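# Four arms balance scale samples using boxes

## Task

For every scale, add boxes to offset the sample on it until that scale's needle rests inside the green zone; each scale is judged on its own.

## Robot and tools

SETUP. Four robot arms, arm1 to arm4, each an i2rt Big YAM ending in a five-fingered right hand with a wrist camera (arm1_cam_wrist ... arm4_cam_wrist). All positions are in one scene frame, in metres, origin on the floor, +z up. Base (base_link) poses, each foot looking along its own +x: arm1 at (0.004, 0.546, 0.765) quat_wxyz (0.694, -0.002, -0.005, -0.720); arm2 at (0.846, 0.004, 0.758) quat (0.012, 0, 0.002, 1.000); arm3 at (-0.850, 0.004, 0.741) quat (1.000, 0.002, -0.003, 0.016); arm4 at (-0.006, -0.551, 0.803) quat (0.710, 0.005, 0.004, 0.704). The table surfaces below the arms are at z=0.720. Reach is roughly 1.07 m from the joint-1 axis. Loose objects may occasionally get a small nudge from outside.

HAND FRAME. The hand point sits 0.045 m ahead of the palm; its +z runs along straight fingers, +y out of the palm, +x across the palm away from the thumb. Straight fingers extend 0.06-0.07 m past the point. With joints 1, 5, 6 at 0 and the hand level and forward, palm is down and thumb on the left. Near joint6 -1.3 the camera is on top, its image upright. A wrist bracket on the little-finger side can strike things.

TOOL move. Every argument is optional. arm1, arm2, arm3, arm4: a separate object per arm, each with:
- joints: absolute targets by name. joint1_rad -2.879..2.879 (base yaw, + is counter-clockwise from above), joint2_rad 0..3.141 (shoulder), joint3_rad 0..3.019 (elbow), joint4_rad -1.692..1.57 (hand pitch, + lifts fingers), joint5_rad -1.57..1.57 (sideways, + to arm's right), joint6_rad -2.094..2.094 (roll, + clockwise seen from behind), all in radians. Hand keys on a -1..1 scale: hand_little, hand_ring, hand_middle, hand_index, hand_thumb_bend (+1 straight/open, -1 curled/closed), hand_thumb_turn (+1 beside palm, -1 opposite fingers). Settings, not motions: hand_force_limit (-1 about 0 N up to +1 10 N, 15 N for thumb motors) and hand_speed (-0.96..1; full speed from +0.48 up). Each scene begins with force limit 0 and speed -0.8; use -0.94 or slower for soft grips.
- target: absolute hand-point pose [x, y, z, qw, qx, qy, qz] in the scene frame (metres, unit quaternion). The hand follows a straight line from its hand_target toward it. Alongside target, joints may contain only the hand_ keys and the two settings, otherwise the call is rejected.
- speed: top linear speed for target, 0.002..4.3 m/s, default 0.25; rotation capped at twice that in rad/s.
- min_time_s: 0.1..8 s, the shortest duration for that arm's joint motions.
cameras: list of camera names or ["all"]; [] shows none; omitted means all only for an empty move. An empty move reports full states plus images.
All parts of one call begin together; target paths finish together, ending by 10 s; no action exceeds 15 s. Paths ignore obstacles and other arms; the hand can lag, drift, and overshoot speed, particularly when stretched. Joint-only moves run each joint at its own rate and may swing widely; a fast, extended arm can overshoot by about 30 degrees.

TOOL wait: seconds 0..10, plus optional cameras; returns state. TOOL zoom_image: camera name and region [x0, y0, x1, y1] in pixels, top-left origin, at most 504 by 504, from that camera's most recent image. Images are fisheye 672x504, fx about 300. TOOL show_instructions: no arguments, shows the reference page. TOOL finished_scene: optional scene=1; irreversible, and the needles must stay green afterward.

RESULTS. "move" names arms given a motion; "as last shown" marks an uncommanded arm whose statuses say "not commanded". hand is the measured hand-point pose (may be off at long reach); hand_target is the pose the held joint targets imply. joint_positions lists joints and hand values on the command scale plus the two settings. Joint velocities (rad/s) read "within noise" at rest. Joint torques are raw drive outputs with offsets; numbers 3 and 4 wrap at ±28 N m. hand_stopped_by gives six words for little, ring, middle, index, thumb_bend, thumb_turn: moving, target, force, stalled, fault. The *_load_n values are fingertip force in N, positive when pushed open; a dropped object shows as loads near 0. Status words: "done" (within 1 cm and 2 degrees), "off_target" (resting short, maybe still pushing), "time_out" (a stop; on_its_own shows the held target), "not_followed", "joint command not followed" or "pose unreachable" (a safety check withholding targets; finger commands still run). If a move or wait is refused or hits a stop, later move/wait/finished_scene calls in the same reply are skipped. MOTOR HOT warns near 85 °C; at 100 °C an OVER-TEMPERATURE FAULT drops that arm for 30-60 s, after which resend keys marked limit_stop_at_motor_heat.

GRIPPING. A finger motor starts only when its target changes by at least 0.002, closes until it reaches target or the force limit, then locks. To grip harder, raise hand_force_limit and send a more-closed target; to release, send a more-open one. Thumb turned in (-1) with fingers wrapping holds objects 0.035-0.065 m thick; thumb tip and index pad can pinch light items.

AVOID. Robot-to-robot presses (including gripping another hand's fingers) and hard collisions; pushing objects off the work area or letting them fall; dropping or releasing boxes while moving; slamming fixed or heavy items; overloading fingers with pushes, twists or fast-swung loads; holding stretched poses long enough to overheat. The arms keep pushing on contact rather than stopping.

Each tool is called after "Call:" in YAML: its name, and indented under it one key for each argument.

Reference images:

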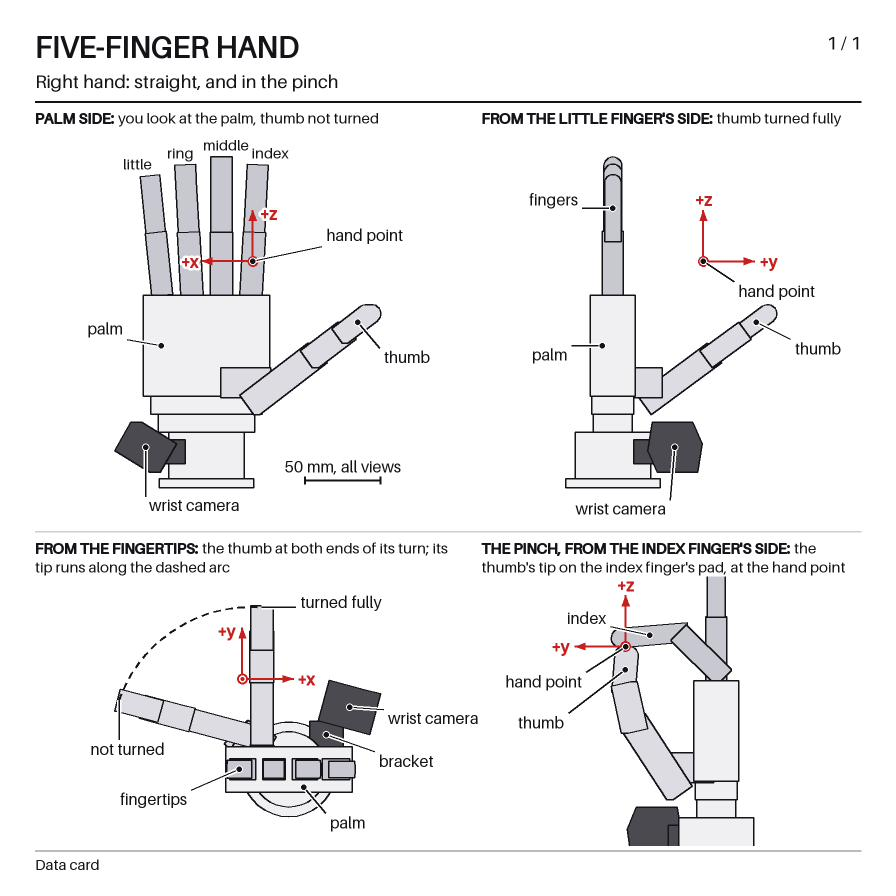

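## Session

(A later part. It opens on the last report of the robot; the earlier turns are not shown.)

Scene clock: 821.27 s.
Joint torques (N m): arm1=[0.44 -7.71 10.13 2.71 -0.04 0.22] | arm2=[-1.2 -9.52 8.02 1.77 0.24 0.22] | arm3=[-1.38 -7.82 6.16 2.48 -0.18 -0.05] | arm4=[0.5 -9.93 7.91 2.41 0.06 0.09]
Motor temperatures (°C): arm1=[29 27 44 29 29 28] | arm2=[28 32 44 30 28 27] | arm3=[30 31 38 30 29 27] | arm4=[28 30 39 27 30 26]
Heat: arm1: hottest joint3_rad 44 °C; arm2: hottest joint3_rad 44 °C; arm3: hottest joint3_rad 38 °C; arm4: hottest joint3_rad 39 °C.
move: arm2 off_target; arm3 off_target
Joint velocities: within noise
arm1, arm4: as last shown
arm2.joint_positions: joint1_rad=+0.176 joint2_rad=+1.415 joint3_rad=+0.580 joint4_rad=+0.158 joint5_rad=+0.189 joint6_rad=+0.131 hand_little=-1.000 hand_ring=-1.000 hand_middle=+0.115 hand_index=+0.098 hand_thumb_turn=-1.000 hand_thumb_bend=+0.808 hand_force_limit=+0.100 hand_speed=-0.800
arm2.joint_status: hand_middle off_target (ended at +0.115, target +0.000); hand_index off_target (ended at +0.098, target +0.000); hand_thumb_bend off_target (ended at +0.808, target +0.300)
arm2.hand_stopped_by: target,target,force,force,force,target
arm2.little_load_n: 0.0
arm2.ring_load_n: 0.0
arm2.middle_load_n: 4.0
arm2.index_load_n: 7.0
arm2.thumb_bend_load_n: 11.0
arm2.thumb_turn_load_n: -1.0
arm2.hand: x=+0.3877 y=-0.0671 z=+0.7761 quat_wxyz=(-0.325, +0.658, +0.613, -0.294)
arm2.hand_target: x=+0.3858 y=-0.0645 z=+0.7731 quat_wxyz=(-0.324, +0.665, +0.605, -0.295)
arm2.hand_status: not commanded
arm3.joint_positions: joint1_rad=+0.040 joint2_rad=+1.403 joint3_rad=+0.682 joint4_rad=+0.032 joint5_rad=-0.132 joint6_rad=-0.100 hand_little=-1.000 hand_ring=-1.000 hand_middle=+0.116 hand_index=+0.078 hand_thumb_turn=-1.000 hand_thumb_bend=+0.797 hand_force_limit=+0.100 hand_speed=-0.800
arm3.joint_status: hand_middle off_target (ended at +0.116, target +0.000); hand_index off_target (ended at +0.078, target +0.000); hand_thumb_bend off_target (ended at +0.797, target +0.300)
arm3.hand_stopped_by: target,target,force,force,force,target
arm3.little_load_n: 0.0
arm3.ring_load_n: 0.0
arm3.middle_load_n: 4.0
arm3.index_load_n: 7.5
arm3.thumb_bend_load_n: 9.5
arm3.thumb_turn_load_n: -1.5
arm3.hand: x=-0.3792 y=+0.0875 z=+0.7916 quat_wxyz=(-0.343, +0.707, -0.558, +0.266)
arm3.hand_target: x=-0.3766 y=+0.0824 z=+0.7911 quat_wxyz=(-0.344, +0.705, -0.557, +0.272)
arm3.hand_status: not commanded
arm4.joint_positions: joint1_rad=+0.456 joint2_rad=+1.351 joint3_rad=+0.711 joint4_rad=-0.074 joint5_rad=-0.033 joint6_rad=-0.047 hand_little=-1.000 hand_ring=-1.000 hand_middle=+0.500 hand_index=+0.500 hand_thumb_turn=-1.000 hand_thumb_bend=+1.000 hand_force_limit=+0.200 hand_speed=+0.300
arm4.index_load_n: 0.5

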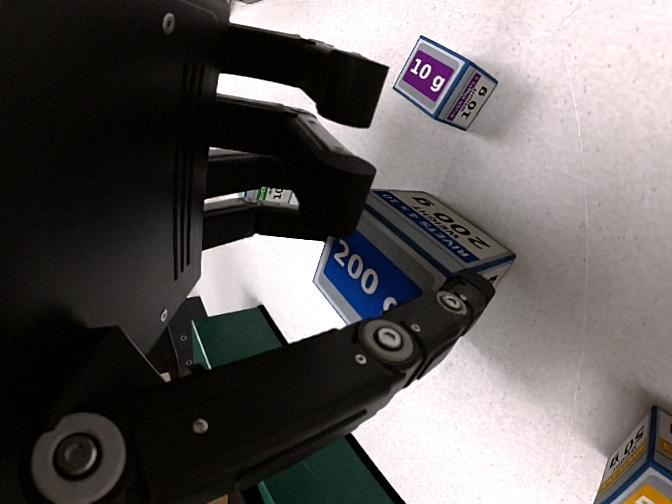

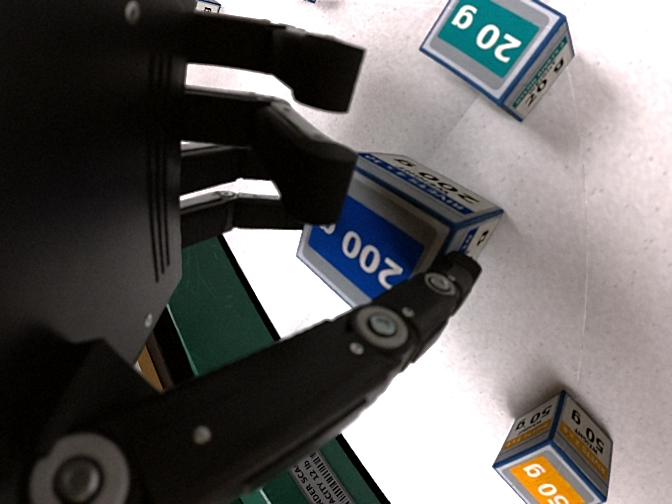

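Call:
move:
  arm1: {"target": [0.0767, 0.1155, 0.767, 0, 0, 0.8988, -0.4384], "speed": 0.25, "joints": {"hand_speed": -0.8, "hand_force_limit": 0.1, "hand_index": 0.4, "hand_middle": 0.4}}
  arm2: {"target": [0.3858, -0.0646, 0.88, 0.3243, -0.6647, -0.6049, 0.2951], "speed": 0.3}
  arm3: {"target": [-0.3766, 0.0825, 0.895, 0.3441, -0.7053, 0.557, -0.2717], "speed": 0.3}
  arm4: {"target": [-0.2269, -0.1077, 0.772, 0.4318, -0.8851, -0.1561, 0.0761], "speed": 0.25, "joints": {"hand_speed": -0.8, "hand_force_limit": 0.1, "hand_index": 0.45, "hand_middle": 0.45}}
  cameras: ["arm1_cam_wrist", "arm4_cam_wrist"]

Call:
move:
  arm1: {"joints": {"hand_thumb_bend": 0.3, "hand_index": 0.0, "hand_middle": 0.0}}
  arm2: {"target": [0.66, -0.15, 0.96, 0.1678, -0.3439, -0.8303, 0.405], "speed": 0.5}
  arm3: {"target": [-0.66, 0.17, 0.975, 0.405, -0.8303, 0.3439, -0.1678], "speed": 0.5}
  arm4: {"joints": {"hand_thumb_bend": 0.3, "hand_index": 0.0, "hand_middle": 0.0}}
  cameras: ["arm1_cam_wrist", "arm4_cam_wrist"]

Scene clock: 867.93 s.
Joint torques (N m): arm1=[1.55 -6.3 7.02 2.29 0.01 0.23] | arm2=[-1.38 -9 13.12 1.1 0.28 0.2] | arm3=[-1.26 -7.36 11.62 1.68 -0.12 -0.05] | arm4=[0.32 -9 5.78 1.77 0.07 0.07]
Motor temperatures (°C): arm1=[29 27 44 29 29 28] | arm2=[28 32 40 30 28 27] | arm3=[30 31 35 30 29 27] | arm4=[28 31 40 27 30 26]
Heat: arm1: hottest joint3_rad 44 °C; arm2: hottest joint3_rad 40 °C; arm3: hottest joint3_rad 35 °C; arm4: hottest joint3_rad 40 °C.
move: arm1 off_target; arm2 off_target; arm3 off_target; arm4 done
Joint velocities: within noise
arm1.joint_positions: joint1_rad=+0.159 joint2_rad=+1.383 joint3_rad=+0.512 joint4_rad=+0.226 joint5_rad=+0.108 joint6_rad=+0.064 hand_little=-1.000 hand_ring=-1.000 hand_middle=+0.400 hand_index=+0.400 hand_thumb_turn=-1.000 hand_thumb_bend=+1.000 hand_force_limit=+0.100 hand_speed=-0.800
arm1.joint_status: all done
arm1.hand_stopped_by: target,target,target,target,target,target
arm1.little_load_n: 0.0
arm1.ring_load_n: 0.0
arm1.middle_load_n: 0.5
arm1.index_load_n: 0.0
arm1.thumb_bend_load_n: 0.0
arm1.thumb_turn_load_n: 0.0
arm1.hand: x=+0.0708 y=+0.1054 z=+0.7833 quat_wxyz=(+0.005, +0.000, -0.892, +0.453)
arm1.hand_target: x=+0.0764 y=+0.1161 z=+0.7676 quat_wxyz=(+0.000, +0.000, -0.899, +0.438)
arm1.hand_status: off_target (0.020 m and 1.9 deg from the pose sent, 0.116 m and 8.8 deg at the start)
arm2.joint_positions: joint1_rad=+0.176 joint2_rad=+1.197 joint3_rad=+0.689 joint4_rad=-0.210 joint5_rad=+0.189 joint6_rad=+0.132 hand_little=-1.000 hand_ring=-1.000 hand_middle=+0.115 hand_index=+0.098 hand_thumb_turn=-1.000 hand_thumb_bend=+0.808 hand_force_limit=+0.100 hand_speed=-0.800
arm2.joint_status: not commanded
arm2.hand_stopped_by: target,target,force,force,force,target
arm2.little_load_n: 0.0
arm2.ring_load_n: 0.5
arm2.middle_load_n: 4.0
arm2.index_load_n: 7.0
arm2.thumb_bend_load_n: 11.0
arm2.thumb_turn_load_n: -1.0
arm2.hand: x=+0.4023 y=-0.0645 z=+0.8593 quat_wxyz=(-0.315, +0.663, +0.620, -0.279)
arm2.hand_target: x=+0.3867 y=-0.0643 z=+0.8802 quat_wxyz=(-0.324, +0.665, +0.605, -0.295)
arm2.hand_status: off_target (0.027 m and 2.7 deg from the pose sent, 0.104 m and 1.2 deg at the start)
arm3.joint_positions: joint1_rad=+0.040 joint2_rad=+1.231 joint3_rad=+0.782 joint4_rad=-0.285 joint5_rad=-0.132 joint6_rad=-0.103 hand_little=-1.000 hand_ring=-1.000 hand_middle=+0.116 hand_index=+0.078 hand_thumb_turn=-1.000 hand_thumb_bend=+0.797 hand_force_limit=+0.100 hand_speed=-0.800
arm3.joint_status: not commanded
arm3.hand_stopped_by: target,target,force,force,force,target
arm3.little_load_n: 0.0
arm3.ring_load_n: -0.5
arm3.middle_load_n: 4.0
arm3.index_load_n: 7.5
arm3.thumb_bend_load_n: 10.0
arm3.thumb_turn_load_n: -1.5
arm3.hand: x=-0.3984 y=+0.0857 z=+0.8656 quat_wxyz=(-0.328, +0.714, -0.565, +0.251)
arm3.hand_target: x=-0.3781 y=+0.0823 z=+0.8954 quat_wxyz=(-0.344, +0.705, -0.557, +0.272)
arm3.hand_status: off_target (0.037 m and 3.3 deg from the pose sent, 0.104 m and 0.8 deg at the start)
arm4.joint_positions: joint1_rad=+0.435 joint2_rad=+1.621 joint3_rad=+0.629 joint4_rad=+0.335 joint5_rad=+0.062 joint6_rad=+0.029 hand_little=-1.000 hand_ring=-1.000 hand_middle=+0.450 hand_index=+0.450 hand_thumb_turn=-1.000 hand_thumb_bend=+1.000 hand_force_limit=+0.100 hand_speed=-0.800
arm4.joint_status: all done
arm4.hand_stopped_by: target,target,target,target,target,target
arm4.little_load_n: 0.5
arm4.ring_load_n: 0.0
arm4.middle_load_n: 1.5
arm4.index_load_n: 0.0
arm4.thumb_bend_load_n: 0.0
arm4.thumb_turn_load_n: 0.0
arm4.hand: x=-0.2291 y=-0.1077 z=+0.7802 quat_wxyz=(-0.438, +0.881, +0.161, -0.077)
arm4.hand_target: x=-0.2268 y=-0.1078 z=+0.7722 quat_wxyz=(-0.432, +0.885, +0.156, -0.076)
arm4.hand_status: done (0.008 m and 1.0 deg from the pose sent, 0.105 m and 9.1 deg at the start)

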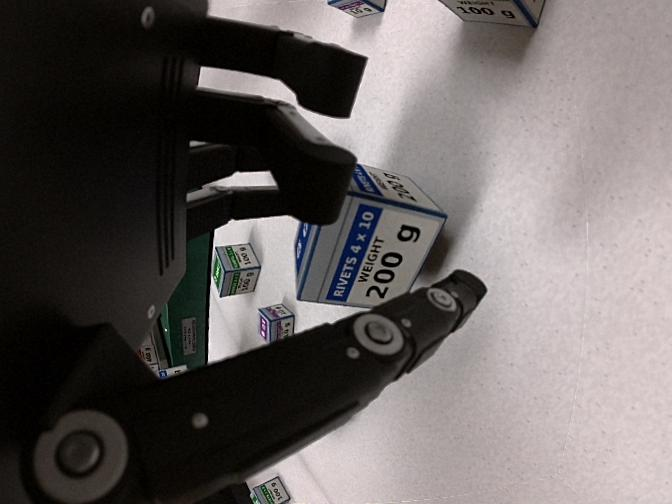

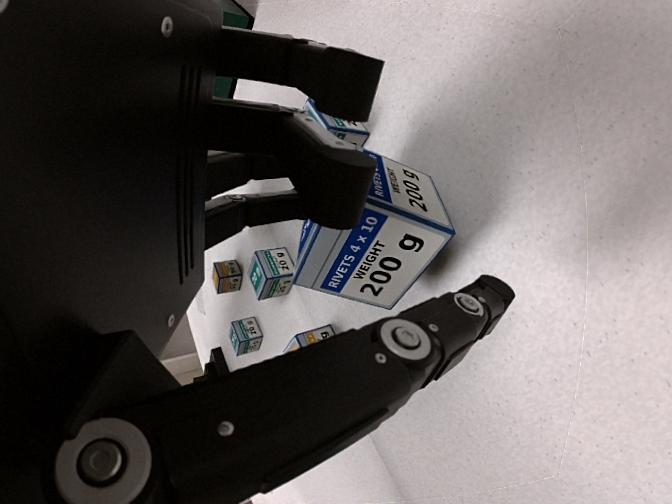

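Scene clock: 870.87 s.
Joint torques (N m): arm1=[1.32 -6.48 7.02 1.54 -0.11 0.19] | arm2=[-0.62 0.09 14.95 1.1 -0.21 -0.09] | arm3=[0.26 1.73 10 1.77 -0.11 0.11] | arm4=[0.38 -9 5.53 0.9 0.17 -0.04]
Motor temperatures (°C): arm1=[29 27 43 29 29 28] | arm2=[28 32 40 30 28 27] | arm3=[30 31 36 30 29 27] | arm4=[28 31 39 27 30 26]
Heat: arm1: hottest joint3_rad 43 °C; arm2: hottest joint3_rad 40 °C; arm3: hottest joint3_rad 36 °C; arm4: hottest joint3_rad 39 °C.
move: arm1 done; arm2 off_target; arm3 off_target; arm4 done
Joint velocities: within noise
arm1.joint_positions: joint1_rad=+0.160 joint2_rad=+1.384 joint3_rad=+0.512 joint4_rad=+0.243 joint5_rad=+0.111 joint6_rad=+0.068 hand_little=-1.000 hand_ring=-1.000 hand_middle=+0.000 hand_index=+0.000 hand_thumb_turn=-1.000 hand_thumb_bend=+0.300 hand_force_limit=+0.100 hand_speed=-0.800
arm1.joint_status: all done
arm1.hand_stopped_by: target,target,target,target,target,target
arm1.little_load_n: 0.0
arm1.ring_load_n: 0.0
arm1.middle_load_n: 0.0
arm1.index_load_n: 0.0
arm1.thumb_bend_load_n: 0.5
arm1.thumb_turn_load_n: 0.0
arm1.hand: x=+0.0714 y=+0.1020 z=+0.7860 quat_wxyz=(+0.005, -0.002, -0.888, +0.460)
arm1.hand_target: x=+0.0763 y=+0.1161 z=+0.7676 quat_wxyz=(+0.000, +0.000, -0.899, +0.438)
arm1.hand_status: not commanded
arm2.joint_positions: joint1_rad=+0.414 joint2_rad=+0.426 joint3_rad=+0.558 joint4_rad=-0.887 joint5_rad=-0.302 joint6_rad=-0.241 hand_little=-1.000 hand_ring=-1.000 hand_middle=+0.115 hand_index=+0.098 hand_thumb_turn=-1.000 hand_thumb_bend=+0.808 hand_force_limit=+0.100 hand_speed=-0.800
arm2.joint_status: not commanded
arm2.hand_stopped_by: target,target,force,force,force,target
arm2.little_load_n: 0.0
arm2.ring_load_n: 0.0
arm2.middle_load_n: 4.0
arm2.index_load_n: 7.0
arm2.thumb_bend_load_n: 11.5
arm2.thumb_turn_load_n: -1.0
arm2.hand: x=+0.6658 y=-0.1472 z=+0.9349 quat_wxyz=(-0.151, +0.358, +0.835, -0.389)
arm2.hand_target: x=+0.6605 y=-0.1499 z=+0.9595 quat_wxyz=(-0.168, +0.344, +0.830, -0.405)
arm2.hand_status: off_target (0.026 m and 3.2 deg from the pose sent, 0.290 m and 49.4 deg at the start)
arm3.joint_positions: joint1_rad=+0.407 joint2_rad=+0.479 joint3_rad=+0.669 joint4_rad=-0.913 joint5_rad=-0.265 joint6_rad=-0.225 hand_little=-1.000 hand_ring=-1.000 hand_middle=+0.116 hand_index=+0.078 hand_thumb_turn=-1.000 hand_thumb_bend=+0.797 hand_force_limit=+0.100 hand_speed=-0.800
arm3.joint_status: not commanded
arm3.hand_stopped_by: target,target,force,force,force,target
arm3.little_load_n: 0.0
arm3.ring_load_n: 0.0
arm3.middle_load_n: 3.5
arm3.index_load_n: 7.5
arm3.thumb_bend_load_n: 10.0
arm3.thumb_turn_load_n: -1.5
arm3.hand: x=-0.6609 y=+0.1662 z=+0.9611 quat_wxyz=(-0.396, +0.835, -0.346, +0.165)
arm3.hand_target: x=-0.6602 y=+0.1698 z=+0.9747 quat_wxyz=(-0.405, +0.830, -0.344, +0.168)
arm3.hand_status: off_target (0.014 m and 1.3 deg from the pose sent, 0.296 m and 31.5 deg at the start)
arm4.joint_positions: joint1_rad=+0.435 joint2_rad=+1.620 joint3_rad=+0.633 joint4_rad=+0.356 joint5_rad=+0.059 joint6_rad=+0.040 hand_little=-1.000 hand_ring=-1.000 hand_middle=+0.000 hand_index=+0.000 hand_thumb_turn=-1.000 hand_thumb_bend=+0.300 hand_force_limit=+0.100 hand_speed=-0.800
arm4.joint_status: all done
arm4.hand_stopped_by: target,target,target,target,target,target
arm4.little_load_n: 0.0
arm4.ring_load_n: 0.0
arm4.middle_load_n: 0.5
arm4.index_load_n: 0.0
arm4.thumb_bend_load_n: 0.0
arm4.thumb_turn_load_n: 0.0
arm4.hand: x=-0.2328 y=-0.1023 z=+0.7859 quat_wxyz=(-0.448, +0.876, +0.155, -0.084)
arm4.hand_target: x=-0.2268 y=-0.1078 z=+0.7722 quat_wxyz=(-0.432, +0.885, +0.156, -0.076)
arm4.hand_status: not commanded

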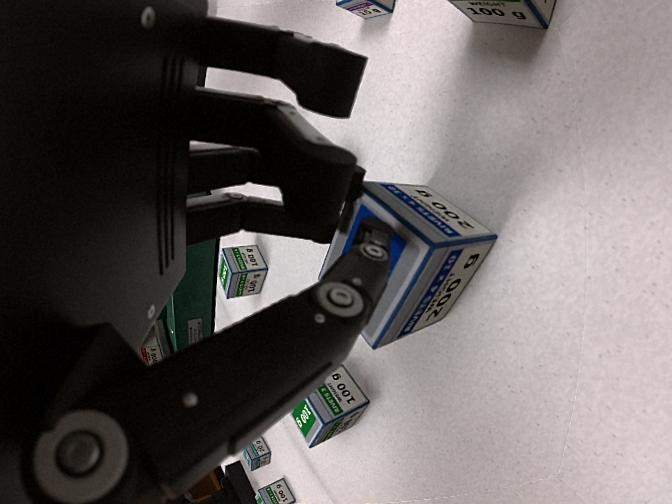

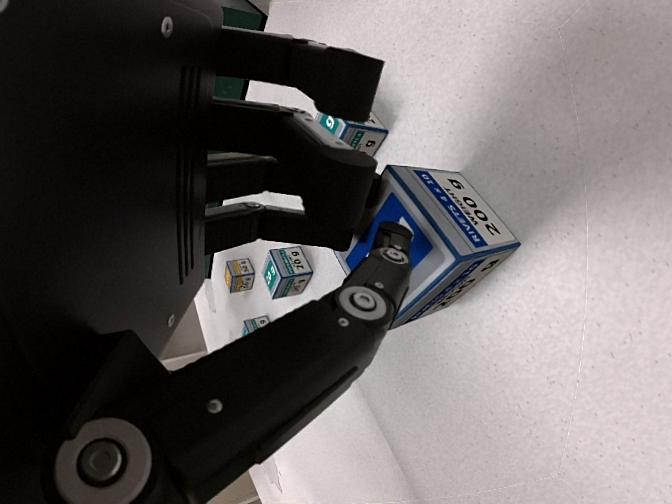

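Call:
zoom_image:
  camera: "arm1_cam_wrist"
  region: [260, 140, 540, 360]

Call:
zoom_image:
  camera: "arm4_cam_wrist"
  region: [260, 140, 540, 360]

Scaled by 1.800 from the camera's image (finer frame: 960x720).

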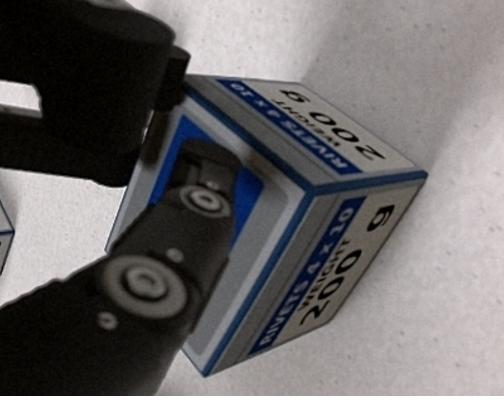

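Scaled by 1.800 from the camera's image (finer frame: 960x720).

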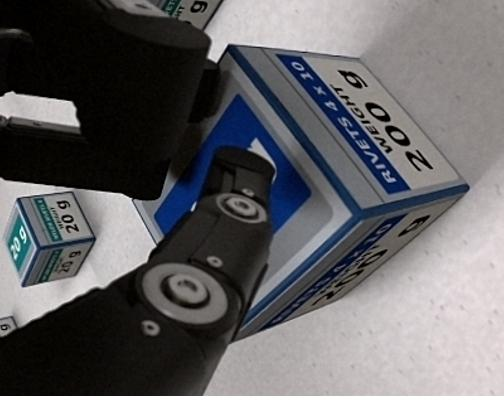

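Call:
move:
  arm1: {"target": [0.0841, 0.1213, 0.84, -0.0252, 0.0517, 0.8972, -0.4377], "speed": 0.25, "joints": {"hand_speed": 0.0, "hand_thumb_bend": 1.0, "hand_index": 0.5, "hand_middle": 0.5}}
  arm2: {"target": [0.67, -0.34, 0.96, 0, 0, -0.8988, 0.4384], "speed": 0.4}
  arm3: {"target": [-0.655, 0.36, 0.975, 0.4384, -0.8988, 0, 0], "speed": 0.4}
  arm4: {"target": [-0.2285, -0.1179, 0.84, 0.4376, -0.8971, -0.0549, 0.0268], "speed": 0.25, "joints": {"hand_speed": 0.0, "hand_thumb_bend": 1.0, "hand_index": 0.5, "hand_middle": 0.5}}
  cameras: ["all"]

Scene clock: 919.27 s.
Joint torques (N m): arm1=[1.38 -7.18 14.43 1.1 0.32 0.21] | arm2=[-0.21 -7.41 15.2 1.58 -0.67 -0.07] | arm3=[0.44 -6.59 12.98 2 -0.54 -0.06] | arm4=[1.55 -10.17 9.32 1.13 0.26 0.1]
Motor temperatures (°C): arm1=[29 27 40 29 29 28] | arm2=[28 32 42 30 28 27] | arm3=[30 31 39 30 29 27] | arm4=[28 30 37 27 30 26]
Heat: arm1: hottest joint3_rad 40 °C; arm2: hottest joint3_rad 42 °C; arm3: hottest joint3_rad 39 °C; arm4: hottest joint3_rad 37 °C.
move: arm1 off_target; arm2 off_target; arm3 off_target; arm4 off_target
Joint velocities: within noise
arm1.joint_positions: joint1_rad=+0.233 joint2_rad=+1.198 joint3_rad=+0.525 joint4_rad=-0.067 joint5_rad=+0.247 joint6_rad=+0.185 hand_little=-1.000 hand_ring=-1.000 hand_middle=+0.500 hand_index=+0.500 hand_thumb_turn=-1.000 hand_thumb_bend=+1.000 hand_force_limit=+0.100 hand_speed=+0.000
arm1.joint_status: all done
arm1.hand_stopped_by: target,target,target,target,target,target
arm1.little_load_n: 0.0
arm1.ring_load_n: 0.0
arm1.middle_load_n: 0.0
arm1.index_load_n: 0.0
arm1.thumb_bend_load_n: 0.0
arm1.thumb_turn_load_n: 0.0
arm1.hand: x=+0.0764 y=+0.1415 z=+0.8161 quat_wxyz=(+0.033, -0.046, -0.906, +0.419)
arm1.hand_target: x=+0.0839 y=+0.1225 z=+0.8404 quat_wxyz=(+0.025, -0.052, -0.897, +0.438)
arm1.hand_status: off_target (0.032 m and 2.6 deg from the pose sent, 0.059 m and 6.8 deg at the start)
arm2.joint_positions: joint1_rad=+0.858 joint2_rad=+1.020 joint3_rad=+0.790 joint4_rad=-0.655 joint5_rad=-0.547 joint6_rad=-0.497 hand_little=-1.000 hand_ring=-1.000 hand_middle=+0.115 hand_index=+0.098 hand_thumb_turn=-1.000 hand_thumb_bend=+0.808 hand_force_limit=+0.100 hand_speed=-0.800
arm2.joint_status: not commanded
arm2.hand_stopped_by: target,target,force,force,force,target
arm2.little_load_n: 0.0
arm2.ring_load_n: 0.0
arm2.middle_load_n: 4.0
arm2.index_load_n: 7.0
arm2.thumb_bend_load_n: 11.0
arm2.thumb_turn_load_n: -1.0
arm2.hand: x=+0.6816 y=-0.3238 z=+0.9317 quat_wxyz=(+0.020, +0.018, +0.910, -0.413)
arm2.hand_target: x=+0.6709 y=-0.3386 z=+0.9603 quat_wxyz=(+0.000, +0.000, +0.899, -0.438)
arm2.hand_status: off_target (0.035 m and 4.4 deg from the pose sent, 0.194 m and 45.8 deg at the start)
arm3.joint_positions: joint1_rad=+0.772 joint2_rad=+1.079 joint3_rad=+0.890 joint4_rad=-0.732 joint5_rad=-0.569 joint6_rad=-0.520 hand_little=-1.000 hand_ring=-1.000 hand_middle=+0.116 hand_index=+0.078 hand_thumb_turn=-1.000 hand_thumb_bend=+0.797 hand_force_limit=+0.100 hand_speed=-0.800
arm3.joint_status: not commanded
arm3.hand_stopped_by: target,target,force,force,force,target
arm3.little_load_n: 0.0
arm3.ring_load_n: 0.0
arm3.middle_load_n: 3.5
arm3.index_load_n: 7.5
arm3.thumb_bend_load_n: 10.0
arm3.thumb_turn_load_n: -1.5
arm3.hand: x=-0.6684 y=+0.3398 z=+0.9364 quat_wxyz=(-0.406, +0.913, -0.021, -0.026)
arm3.hand_target: x=-0.6567 y=+0.3577 z=+0.9754 quat_wxyz=(-0.439, +0.899, +0.000, +0.000)
arm3.hand_status: off_target (0.046 m and 5.6 deg from the pose sent, 0.194 m and 45.1 deg at the start)
arm4.joint_positions: joint1_rad=+0.513 joint2_rad=+1.446 joint3_rad=+0.630 joint4_rad=+0.068 joint5_rad=+0.307 joint6_rad=+0.229 hand_little=-1.000 hand_ring=-1.000 hand_middle=+0.500 hand_index=+0.500 hand_thumb_turn=-1.000 hand_thumb_bend=+1.000 hand_force_limit=+0.100 hand_speed=+0.000
arm4.joint_status: all done
arm4.hand_stopped_by: target,target,target,target,target,target
arm4.little_load_n: 0.0
arm4.ring_load_n: 0.0
arm4.middle_load_n: 0.0
arm4.index_load_n: 0.0
arm4.thumb_bend_load_n: 0.0
arm4.thumb_turn_load_n: 0.0
arm4.hand: x=-0.2166 y=-0.1323 z=+0.8192 quat_wxyz=(-0.420, +0.905, +0.061, -0.016)
arm4.hand_target: x=-0.2281 y=-0.1185 z=+0.8403 quat_wxyz=(-0.438, +0.897, +0.055, -0.027)
arm4.hand_status: off_target (0.028 m and 2.6 deg from the pose sent, 0.057 m and 13.5 deg at the start)
pictures: arm1_cam_wrist, arm2_cam_wrist, arm3_cam_wrist, arm4_cam_wrist

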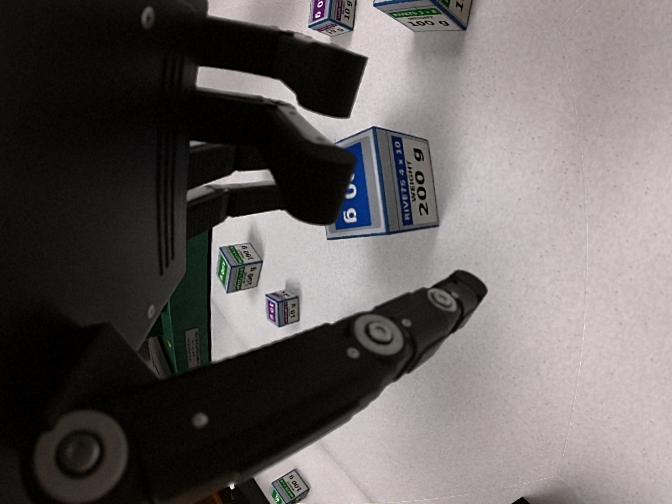

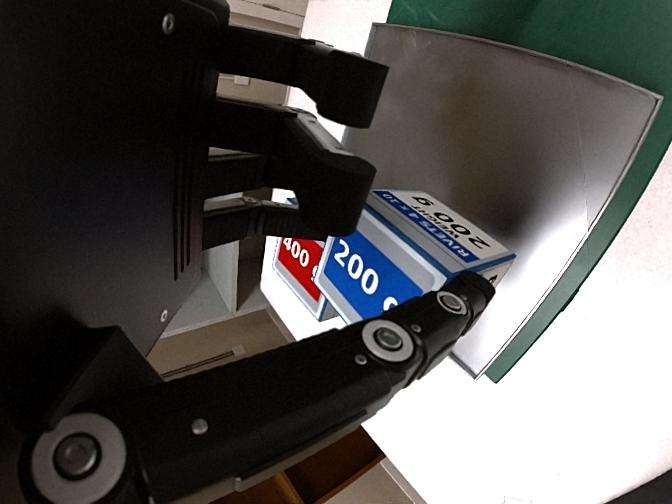

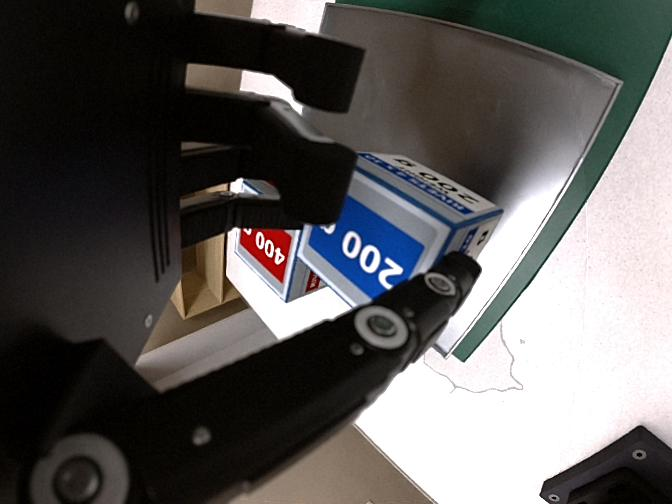

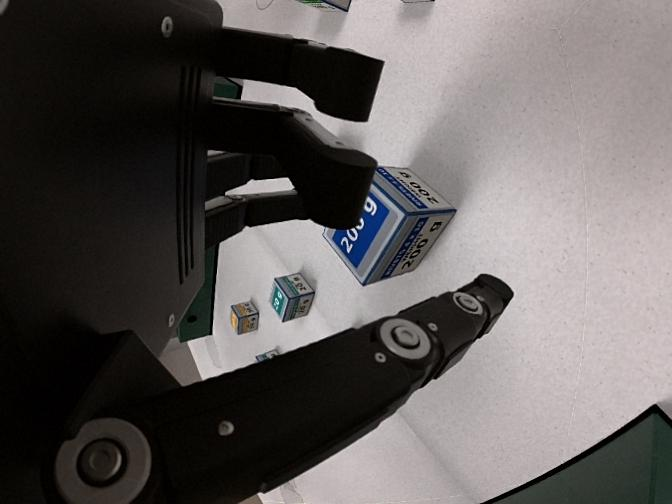

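Call:
zoom_image:
  camera: "arm4_cam_wrist"
  region: [290, 140, 490, 300]

Call:
zoom_image:
  camera: "arm1_cam_wrist"
  region: [290, 110, 490, 270]

Call:
zoom_image:
  camera: "arm2_cam_wrist"
  region: [240, 170, 540, 400]

Call:
zoom_image:
  camera: "arm3_cam_wrist"
  region: [210, 130, 510, 370]

Scaled by 2.520 from the camera's image (finer frame: 960x720).

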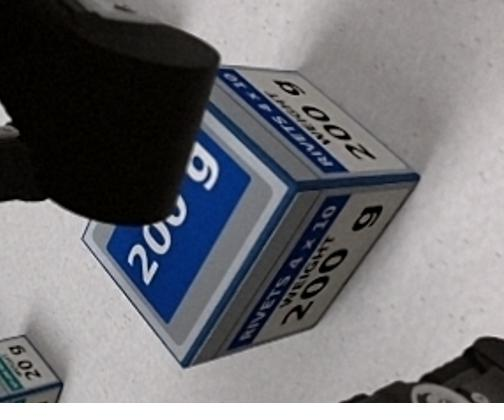

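Scaled by 2.520 from the camera's image (finer frame: 960x720).

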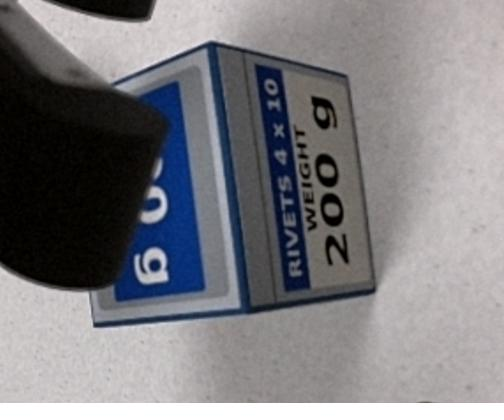

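Scaled by 1.680 from the camera's image (finer frame: 960x720).

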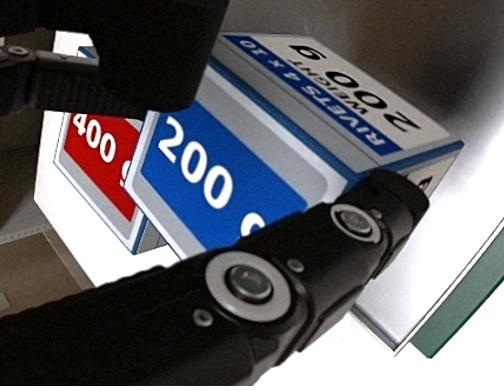

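Scaled by 1.680 from the camera's image (finer frame: 960x720).

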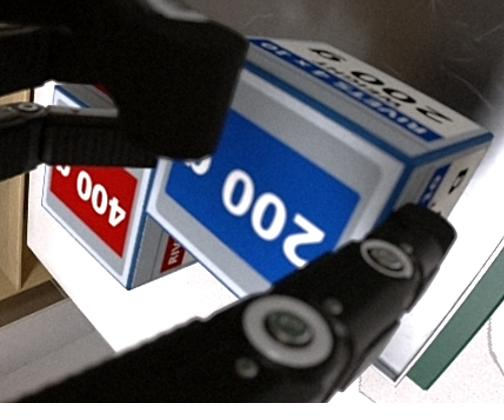

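Call:
zoom_image:
  camera: "arm2_cam_wrist"
  region: [372, 0, 672, 180]

Scaled by 1.680 from the camera's image (finer frame: 960x720).

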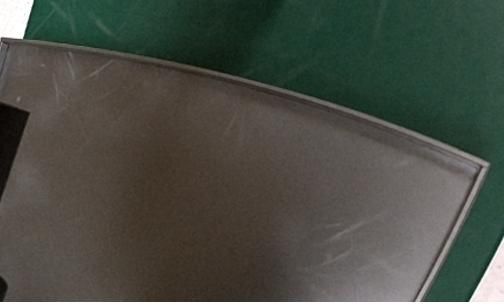

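Call:
move:
  arm1: {"target": [0.0733, 0.1142, 0.835, -0.0889, 0.1823, -0.88, 0.4293], "speed": 0.4}
  arm2: {"target": [0.655, -0.33, 0.96, 0, 0, -0.8988, 0.4384], "speed": 0.3}
  arm3: {"target": [-0.640, 0.35, 0.975, 0.4384, -0.8988, 0, 0], "speed": 0.3}
  arm4: {"target": [-0.2371, -0.1044, 0.835, 0.4375, -0.8969, 0.058, -0.0283], "speed": 0.4}

Call:
move:
  arm1: {"target": [0.0733, 0.1142, 0.800, -0.0889, 0.1823, -0.88, 0.4293], "speed": 0.25}
  arm2: {"target": [0.665, -0.407, 0.92, 0, 0, -0.8988, 0.4384], "speed": 0.3}
  arm3: {"target": [-0.647, 0.438, 0.935, 0.4384, -0.8988, 0, 0], "speed": 0.3}
  arm4: {"target": [-0.2371, -0.1044, 0.800, 0.4375, -0.8969, 0.058, -0.0283], "speed": 0.25}
  cameras: ["all"]

Scene clock: 990.37 s.
Joint torques (N m): arm1=[0.32 -6.65 14.48 1.02 -0.33 -0.09] | arm2=[-1.26 -6.36 15.32 0.87 -0.67 -0.07] | arm3=[-1.9 -5.36 12.89 1.18 -0.57 -0.03] | arm4=[1.32 -9.52 9.7 0.94 0.4 0.11]
Motor temperatures (°C): arm1=[29 27 47 29 29 28] | arm2=[28 32 46 30 29 27] | arm3=[30 31 40 30 29 27] | arm4=[28 31 38 27 30 26]
Heat: arm1: hottest joint3_rad 47 °C; arm2: hottest joint3_rad 46 °C; arm3: hottest joint3_rad 40 °C; arm4: hottest joint3_rad 38 °C.
move: arm1 off_target; arm2 off_target; arm3 off_target; arm4 off_target
Joint velocities: within noise
arm1.joint_positions: joint1_rad=+0.032 joint2_rad=+1.266 joint3_rad=+0.581 joint4_rad=-0.057 joint5_rad=-0.321 joint6_rad=-0.256 hand_little=-1.000 hand_ring=-1.000 hand_middle=+0.500 hand_index=+0.500 hand_thumb_turn=-1.000 hand_thumb_bend=+1.000 hand_force_limit=+0.100 hand_speed=+0.000
arm1.joint_status: not commanded
arm1.hand_stopped_by: target,target,target,target,target,target
arm1.little_load_n: 0.0
arm1.ring_load_n: 0.0
arm1.middle_load_n: 0.0
arm1.index_load_n: 0.0
arm1.thumb_bend_load_n: 0.0
arm1.thumb_turn_load_n: 0.0
arm1.hand: x=+0.0764 y=+0.1349 z=+0.8197 quat_wxyz=(-0.094, +0.177, -0.886, +0.418)
arm1.hand_target: x=+0.0731 y=+0.1152 z=+0.8355 quat_wxyz=(-0.089, +0.182, -0.880, +0.430)
arm1.hand_status: off_target (0.026 m and 1.7 deg from the pose sent, 0.033 m and 29.9 deg at the start)
arm2.joint_positions: joint1_rad=+0.813 joint2_rad=+1.026 joint3_rad=+0.803 joint4_rad=-0.662 joint5_rad=-0.585 joint6_rad=-0.547 hand_little=-1.000 hand_ring=-1.000 hand_middle=+0.115 hand_index=+0.098 hand_thumb_turn=-1.000 hand_thumb_bend=+0.808 hand_force_limit=+0.100 hand_speed=-0.800
arm2.joint_status: not commanded
arm2.hand_stopped_by: target,target,force,force,force,target
arm2.little_load_n: 0.0
arm2.ring_load_n: 0.0
arm2.middle_load_n: 4.0
arm2.index_load_n: 7.0
arm2.thumb_bend_load_n: 11.5
arm2.thumb_turn_load_n: -1.0
arm2.hand: x=+0.6684 y=-0.3195 z=+0.9366 quat_wxyz=(+0.015, +0.009, +0.906, -0.423)
arm2.hand_target: x=+0.6556 y=-0.3291 z=+0.9601 quat_wxyz=(+0.000, +0.000, +0.899, -0.438)
arm2.hand_status: off_target (0.029 m and 2.8 deg from the pose sent, 0.039 m and 4.4 deg at the start)
arm3.joint_positions: joint1_rad=+0.738 joint2_rad=+1.087 joint3_rad=+0.904 joint4_rad=-0.734 joint5_rad=-0.603 joint6_rad=-0.567 hand_little=-1.000 hand_ring=-1.000 hand_middle=+0.116 hand_index=+0.078 hand_thumb_turn=-1.000 hand_thumb_bend=+0.797 hand_force_limit=+0.100 hand_speed=-0.800
arm3.joint_status: not commanded
arm3.hand_stopped_by: target,target,force,force,force,target
arm3.little_load_n: 0.0
arm3.ring_load_n: 0.0
arm3.middle_load_n: 4.0
arm3.index_load_n: 7.5
arm3.thumb_bend_load_n: 9.5
arm3.thumb_turn_load_n: -1.5
arm3.hand: x=-0.6570 y=+0.3378 z=+0.9416 quat_wxyz=(-0.417, +0.909, -0.009, -0.022)
arm3.hand_target: x=-0.6413 y=+0.3485 z=+0.9748 quat_wxyz=(-0.438, +0.899, +0.000, +0.000)
arm3.hand_status: off_target (0.039 m and 3.8 deg from the pose sent, 0.049 m and 5.6 deg at the start)
arm4.joint_positions: joint1_rad=+0.590 joint2_rad=+1.500 joint3_rad=+0.705 joint4_rad=-0.041 joint5_rad=+0.548 joint6_rad=+0.475 hand_little=-1.000 hand_ring=-1.000 hand_middle=+0.500 hand_index=+0.500 hand_thumb_turn=-1.000 hand_thumb_bend=+1.000 hand_force_limit=+0.100 hand_speed=+0.000
arm4.joint_status: not commanded
arm4.hand_stopped_by: target,target,target,target,target,target
arm4.little_load_n: 0.5
arm4.ring_load_n: 0.0
arm4.middle_load_n: 0.0
arm4.index_load_n: 0.0
arm4.thumb_bend_load_n: 0.0
arm4.thumb_turn_load_n: 0.0
arm4.hand: x=-0.2241 y=-0.1187 z=+0.8208 quat_wxyz=(-0.427, +0.902, -0.052, +0.038)
arm4.hand_target: x=-0.2368 y=-0.1051 z=+0.8355 quat_wxyz=(-0.438, +0.897, -0.058, +0.028)
arm4.hand_status: off_target (0.024 m and 1.9 deg from the pose sent, 0.038 m and 14.8 deg at the start)
pictures: none

Scene clock: 991.60 s.
Joint torques (N m): arm1=[0.5 -7.77 9.99 2.65 -0.32 -0.07] | arm2=[-0.38 -10.34 14.71 1.87 -0.34 0.32] | arm3=[0.44 -9.29 12.7 2.45 -0.25 0.11] | arm4=[1.32 -10.7 6.8 2.14 0.37 0.1]
Motor temperatures (°C): arm1=[29 27 47 29 29 28] | arm2=[28 32 46 30 29 27] | arm3=[30 31 40 30 29 27] | arm4=[28 31 38 27 30 26]
Heat: arm1: hottest joint3_rad 47 °C; arm2: hottest joint3_rad 46 °C; arm3: hottest joint3_rad 40 °C; arm4: hottest joint3_rad 38 °C.
move: arm1 done; arm2 off_target; arm3 off_target; arm4 off_target
Joint velocities: within noise
arm1.joint_positions: joint1_rad=+0.032 joint2_rad=+1.357 joint3_rad=+0.581 joint4_rad=+0.036 joint5_rad=-0.321 joint6_rad=-0.258 hand_little=-1.000 hand_ring=-1.000 hand_middle=+0.500 hand_index=+0.500 hand_thumb_turn=-1.000 hand_thumb_bend=+1.000 hand_force_limit=+0.100 hand_speed=+0.000
arm1.joint_status: not commanded
arm1.hand_stopped_by: target,target,target,target,target,target
arm1.little_load_n: 0.0
arm1.ring_load_n: 0.0
arm1.middle_load_n: 0.0
arm1.index_load_n: 0.0
arm1.thumb_bend_load_n: 0.0
arm1.thumb_turn_load_n: 0.0
arm1.hand: x=+0.0763 y=+0.1225 z=+0.7971 quat_wxyz=(-0.093, +0.177, -0.886, +0.419)
arm1.hand_target: x=+0.0732 y=+0.1143 z=+0.8002 quat_wxyz=(-0.089, +0.182, -0.880, +0.429)
arm1.hand_status: done (0.009 m and 1.6 deg from the pose sent, 0.029 m and 1.7 deg at the start)
arm2.joint_positions: joint1_rad=+0.974 joint2_rad=+1.213 joint3_rad=+0.811 joint4_rad=-0.445 joint5_rad=-0.475 joint6_rad=-0.439 hand_little=-1.000 hand_ring=-1.000 hand_middle=+0.115 hand_index=+0.098 hand_thumb_turn=-1.000 hand_thumb_bend=+0.808 hand_force_limit=+0.100 hand_speed=-0.800
arm2.joint_status: not commanded
arm2.hand_stopped_by: target,target,force,force,force,target
arm2.little_load_n: 0.5
arm2.ring_load_n: 0.0
arm2.middle_load_n: 4.0
arm2.index_load_n: 7.0
arm2.thumb_bend_load_n: 11.0
arm2.thumb_turn_load_n: -1.0
arm2.hand: x=+0.6769 y=-0.3869 z=+0.8903 quat_wxyz=(+0.015, -0.001, +0.912, -0.410)
arm2.hand_target: x=+0.6659 y=-0.4053 z=+0.9204 quat_wxyz=(+0.000, +0.000, +0.899, -0.439)
arm2.hand_status: off_target (0.038 m and 4.0 deg from the pose sent, 0.089 m and 2.8 deg at the start)
arm3.joint_positions: joint1_rad=+0.897 joint2_rad=+1.278 joint3_rad=+0.930 joint4_rad=-0.531 joint5_rad=-0.491 joint6_rad=-0.438 hand_little=-1.000 hand_ring=-1.000 hand_middle=+0.116 hand_index=+0.078 hand_thumb_turn=-1.000 hand_thumb_bend=+0.797 hand_force_limit=+0.100 hand_speed=-0.800
arm3.joint_status: not commanded
arm3.hand_stopped_by: target,target,force,force,force,target
arm3.little_load_n: 0.0
arm3.ring_load_n: 0.0
arm3.middle_load_n: 3.5
arm3.index_load_n: 7.5
arm3.thumb_bend_load_n: 10.0
arm3.thumb_turn_load_n: -1.5
arm3.hand: x=-0.6623 y=+0.4122 z=+0.8950 quat_wxyz=(-0.401, +0.916, -0.009, -0.024)
arm3.hand_target: x=-0.6487 y=+0.4351 z=+0.9359 quat_wxyz=(-0.439, +0.899, +0.000, +0.000)
arm3.hand_status: off_target (0.050 m and 5.5 deg from the pose sent, 0.101 m and 3.8 deg at the start)
arm4.joint_positions: joint1_rad=+0.590 joint2_rad=+1.591 joint3_rad=+0.705 joint4_rad=+0.046 joint5_rad=+0.548 joint6_rad=+0.475 hand_little=-1.000 hand_ring=-1.000 hand_middle=+0.500 hand_index=+0.500 hand_thumb_turn=-1.000 hand_thumb_bend=+1.000 hand_force_limit=+0.100 hand_speed=+0.000
arm4.joint_status: not commanded
arm4.hand_stopped_by: target,target,target,target,target,target
arm4.little_load_n: 0.0
arm4.ring_load_n: 0.0
arm4.middle_load_n: 0.0
arm4.index_load_n: 0.0
arm4.thumb_bend_load_n: 0.0
arm4.thumb_turn_load_n: 0.0
arm4.hand: x=-0.2287 y=-0.1121 z=+0.7916 quat_wxyz=(-0.425, +0.903, -0.051, +0.039)
arm4.hand_target: x=-0.2370 y=-0.1046 z=+0.8003 quat_wxyz=(-0.437, +0.897, -0.058, +0.028)
arm4.hand_status: off_target (0.014 m and 2.2 deg from the pose sent, 0.028 m and 1.9 deg at the start)
pictures: arm1_cam_wrist, arm2_cam_wrist, arm3_cam_wrist, arm4_cam_wrist

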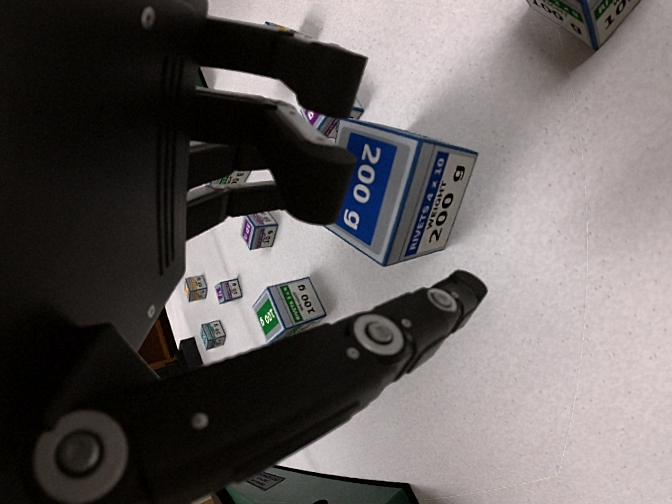

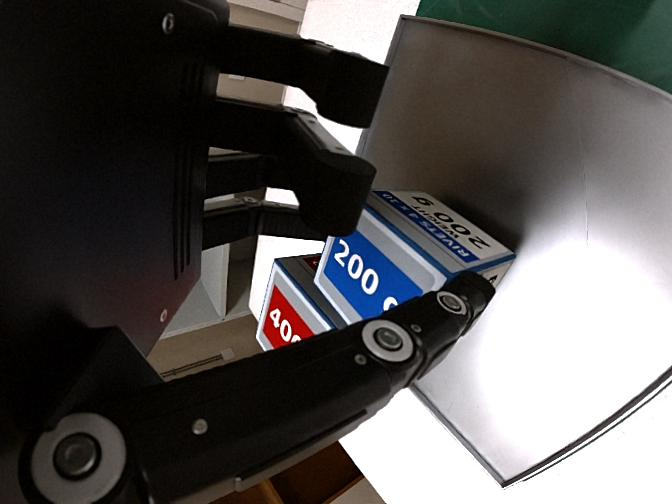

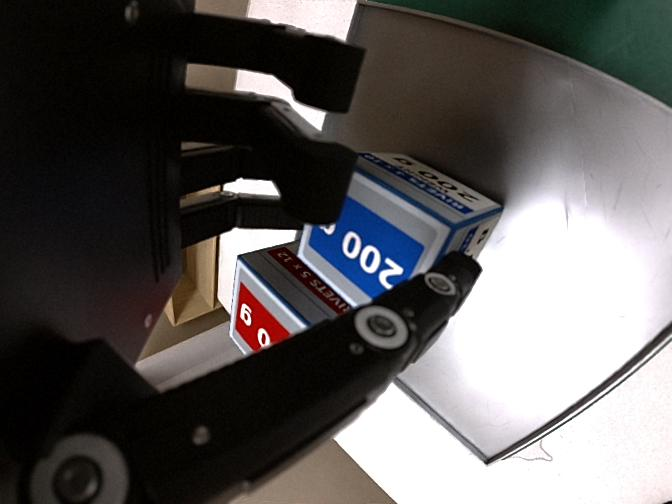

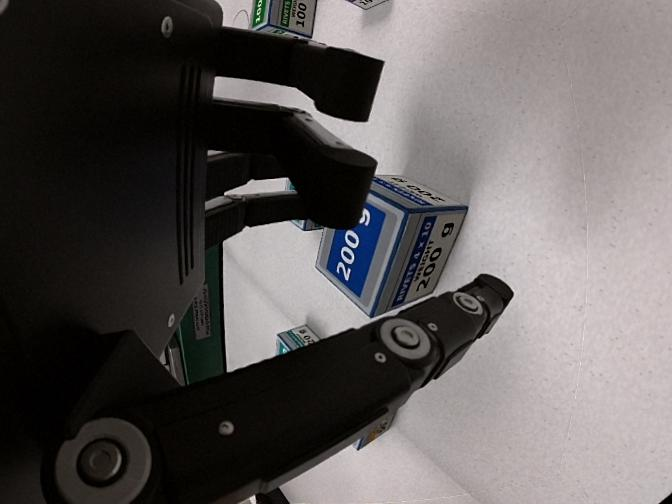

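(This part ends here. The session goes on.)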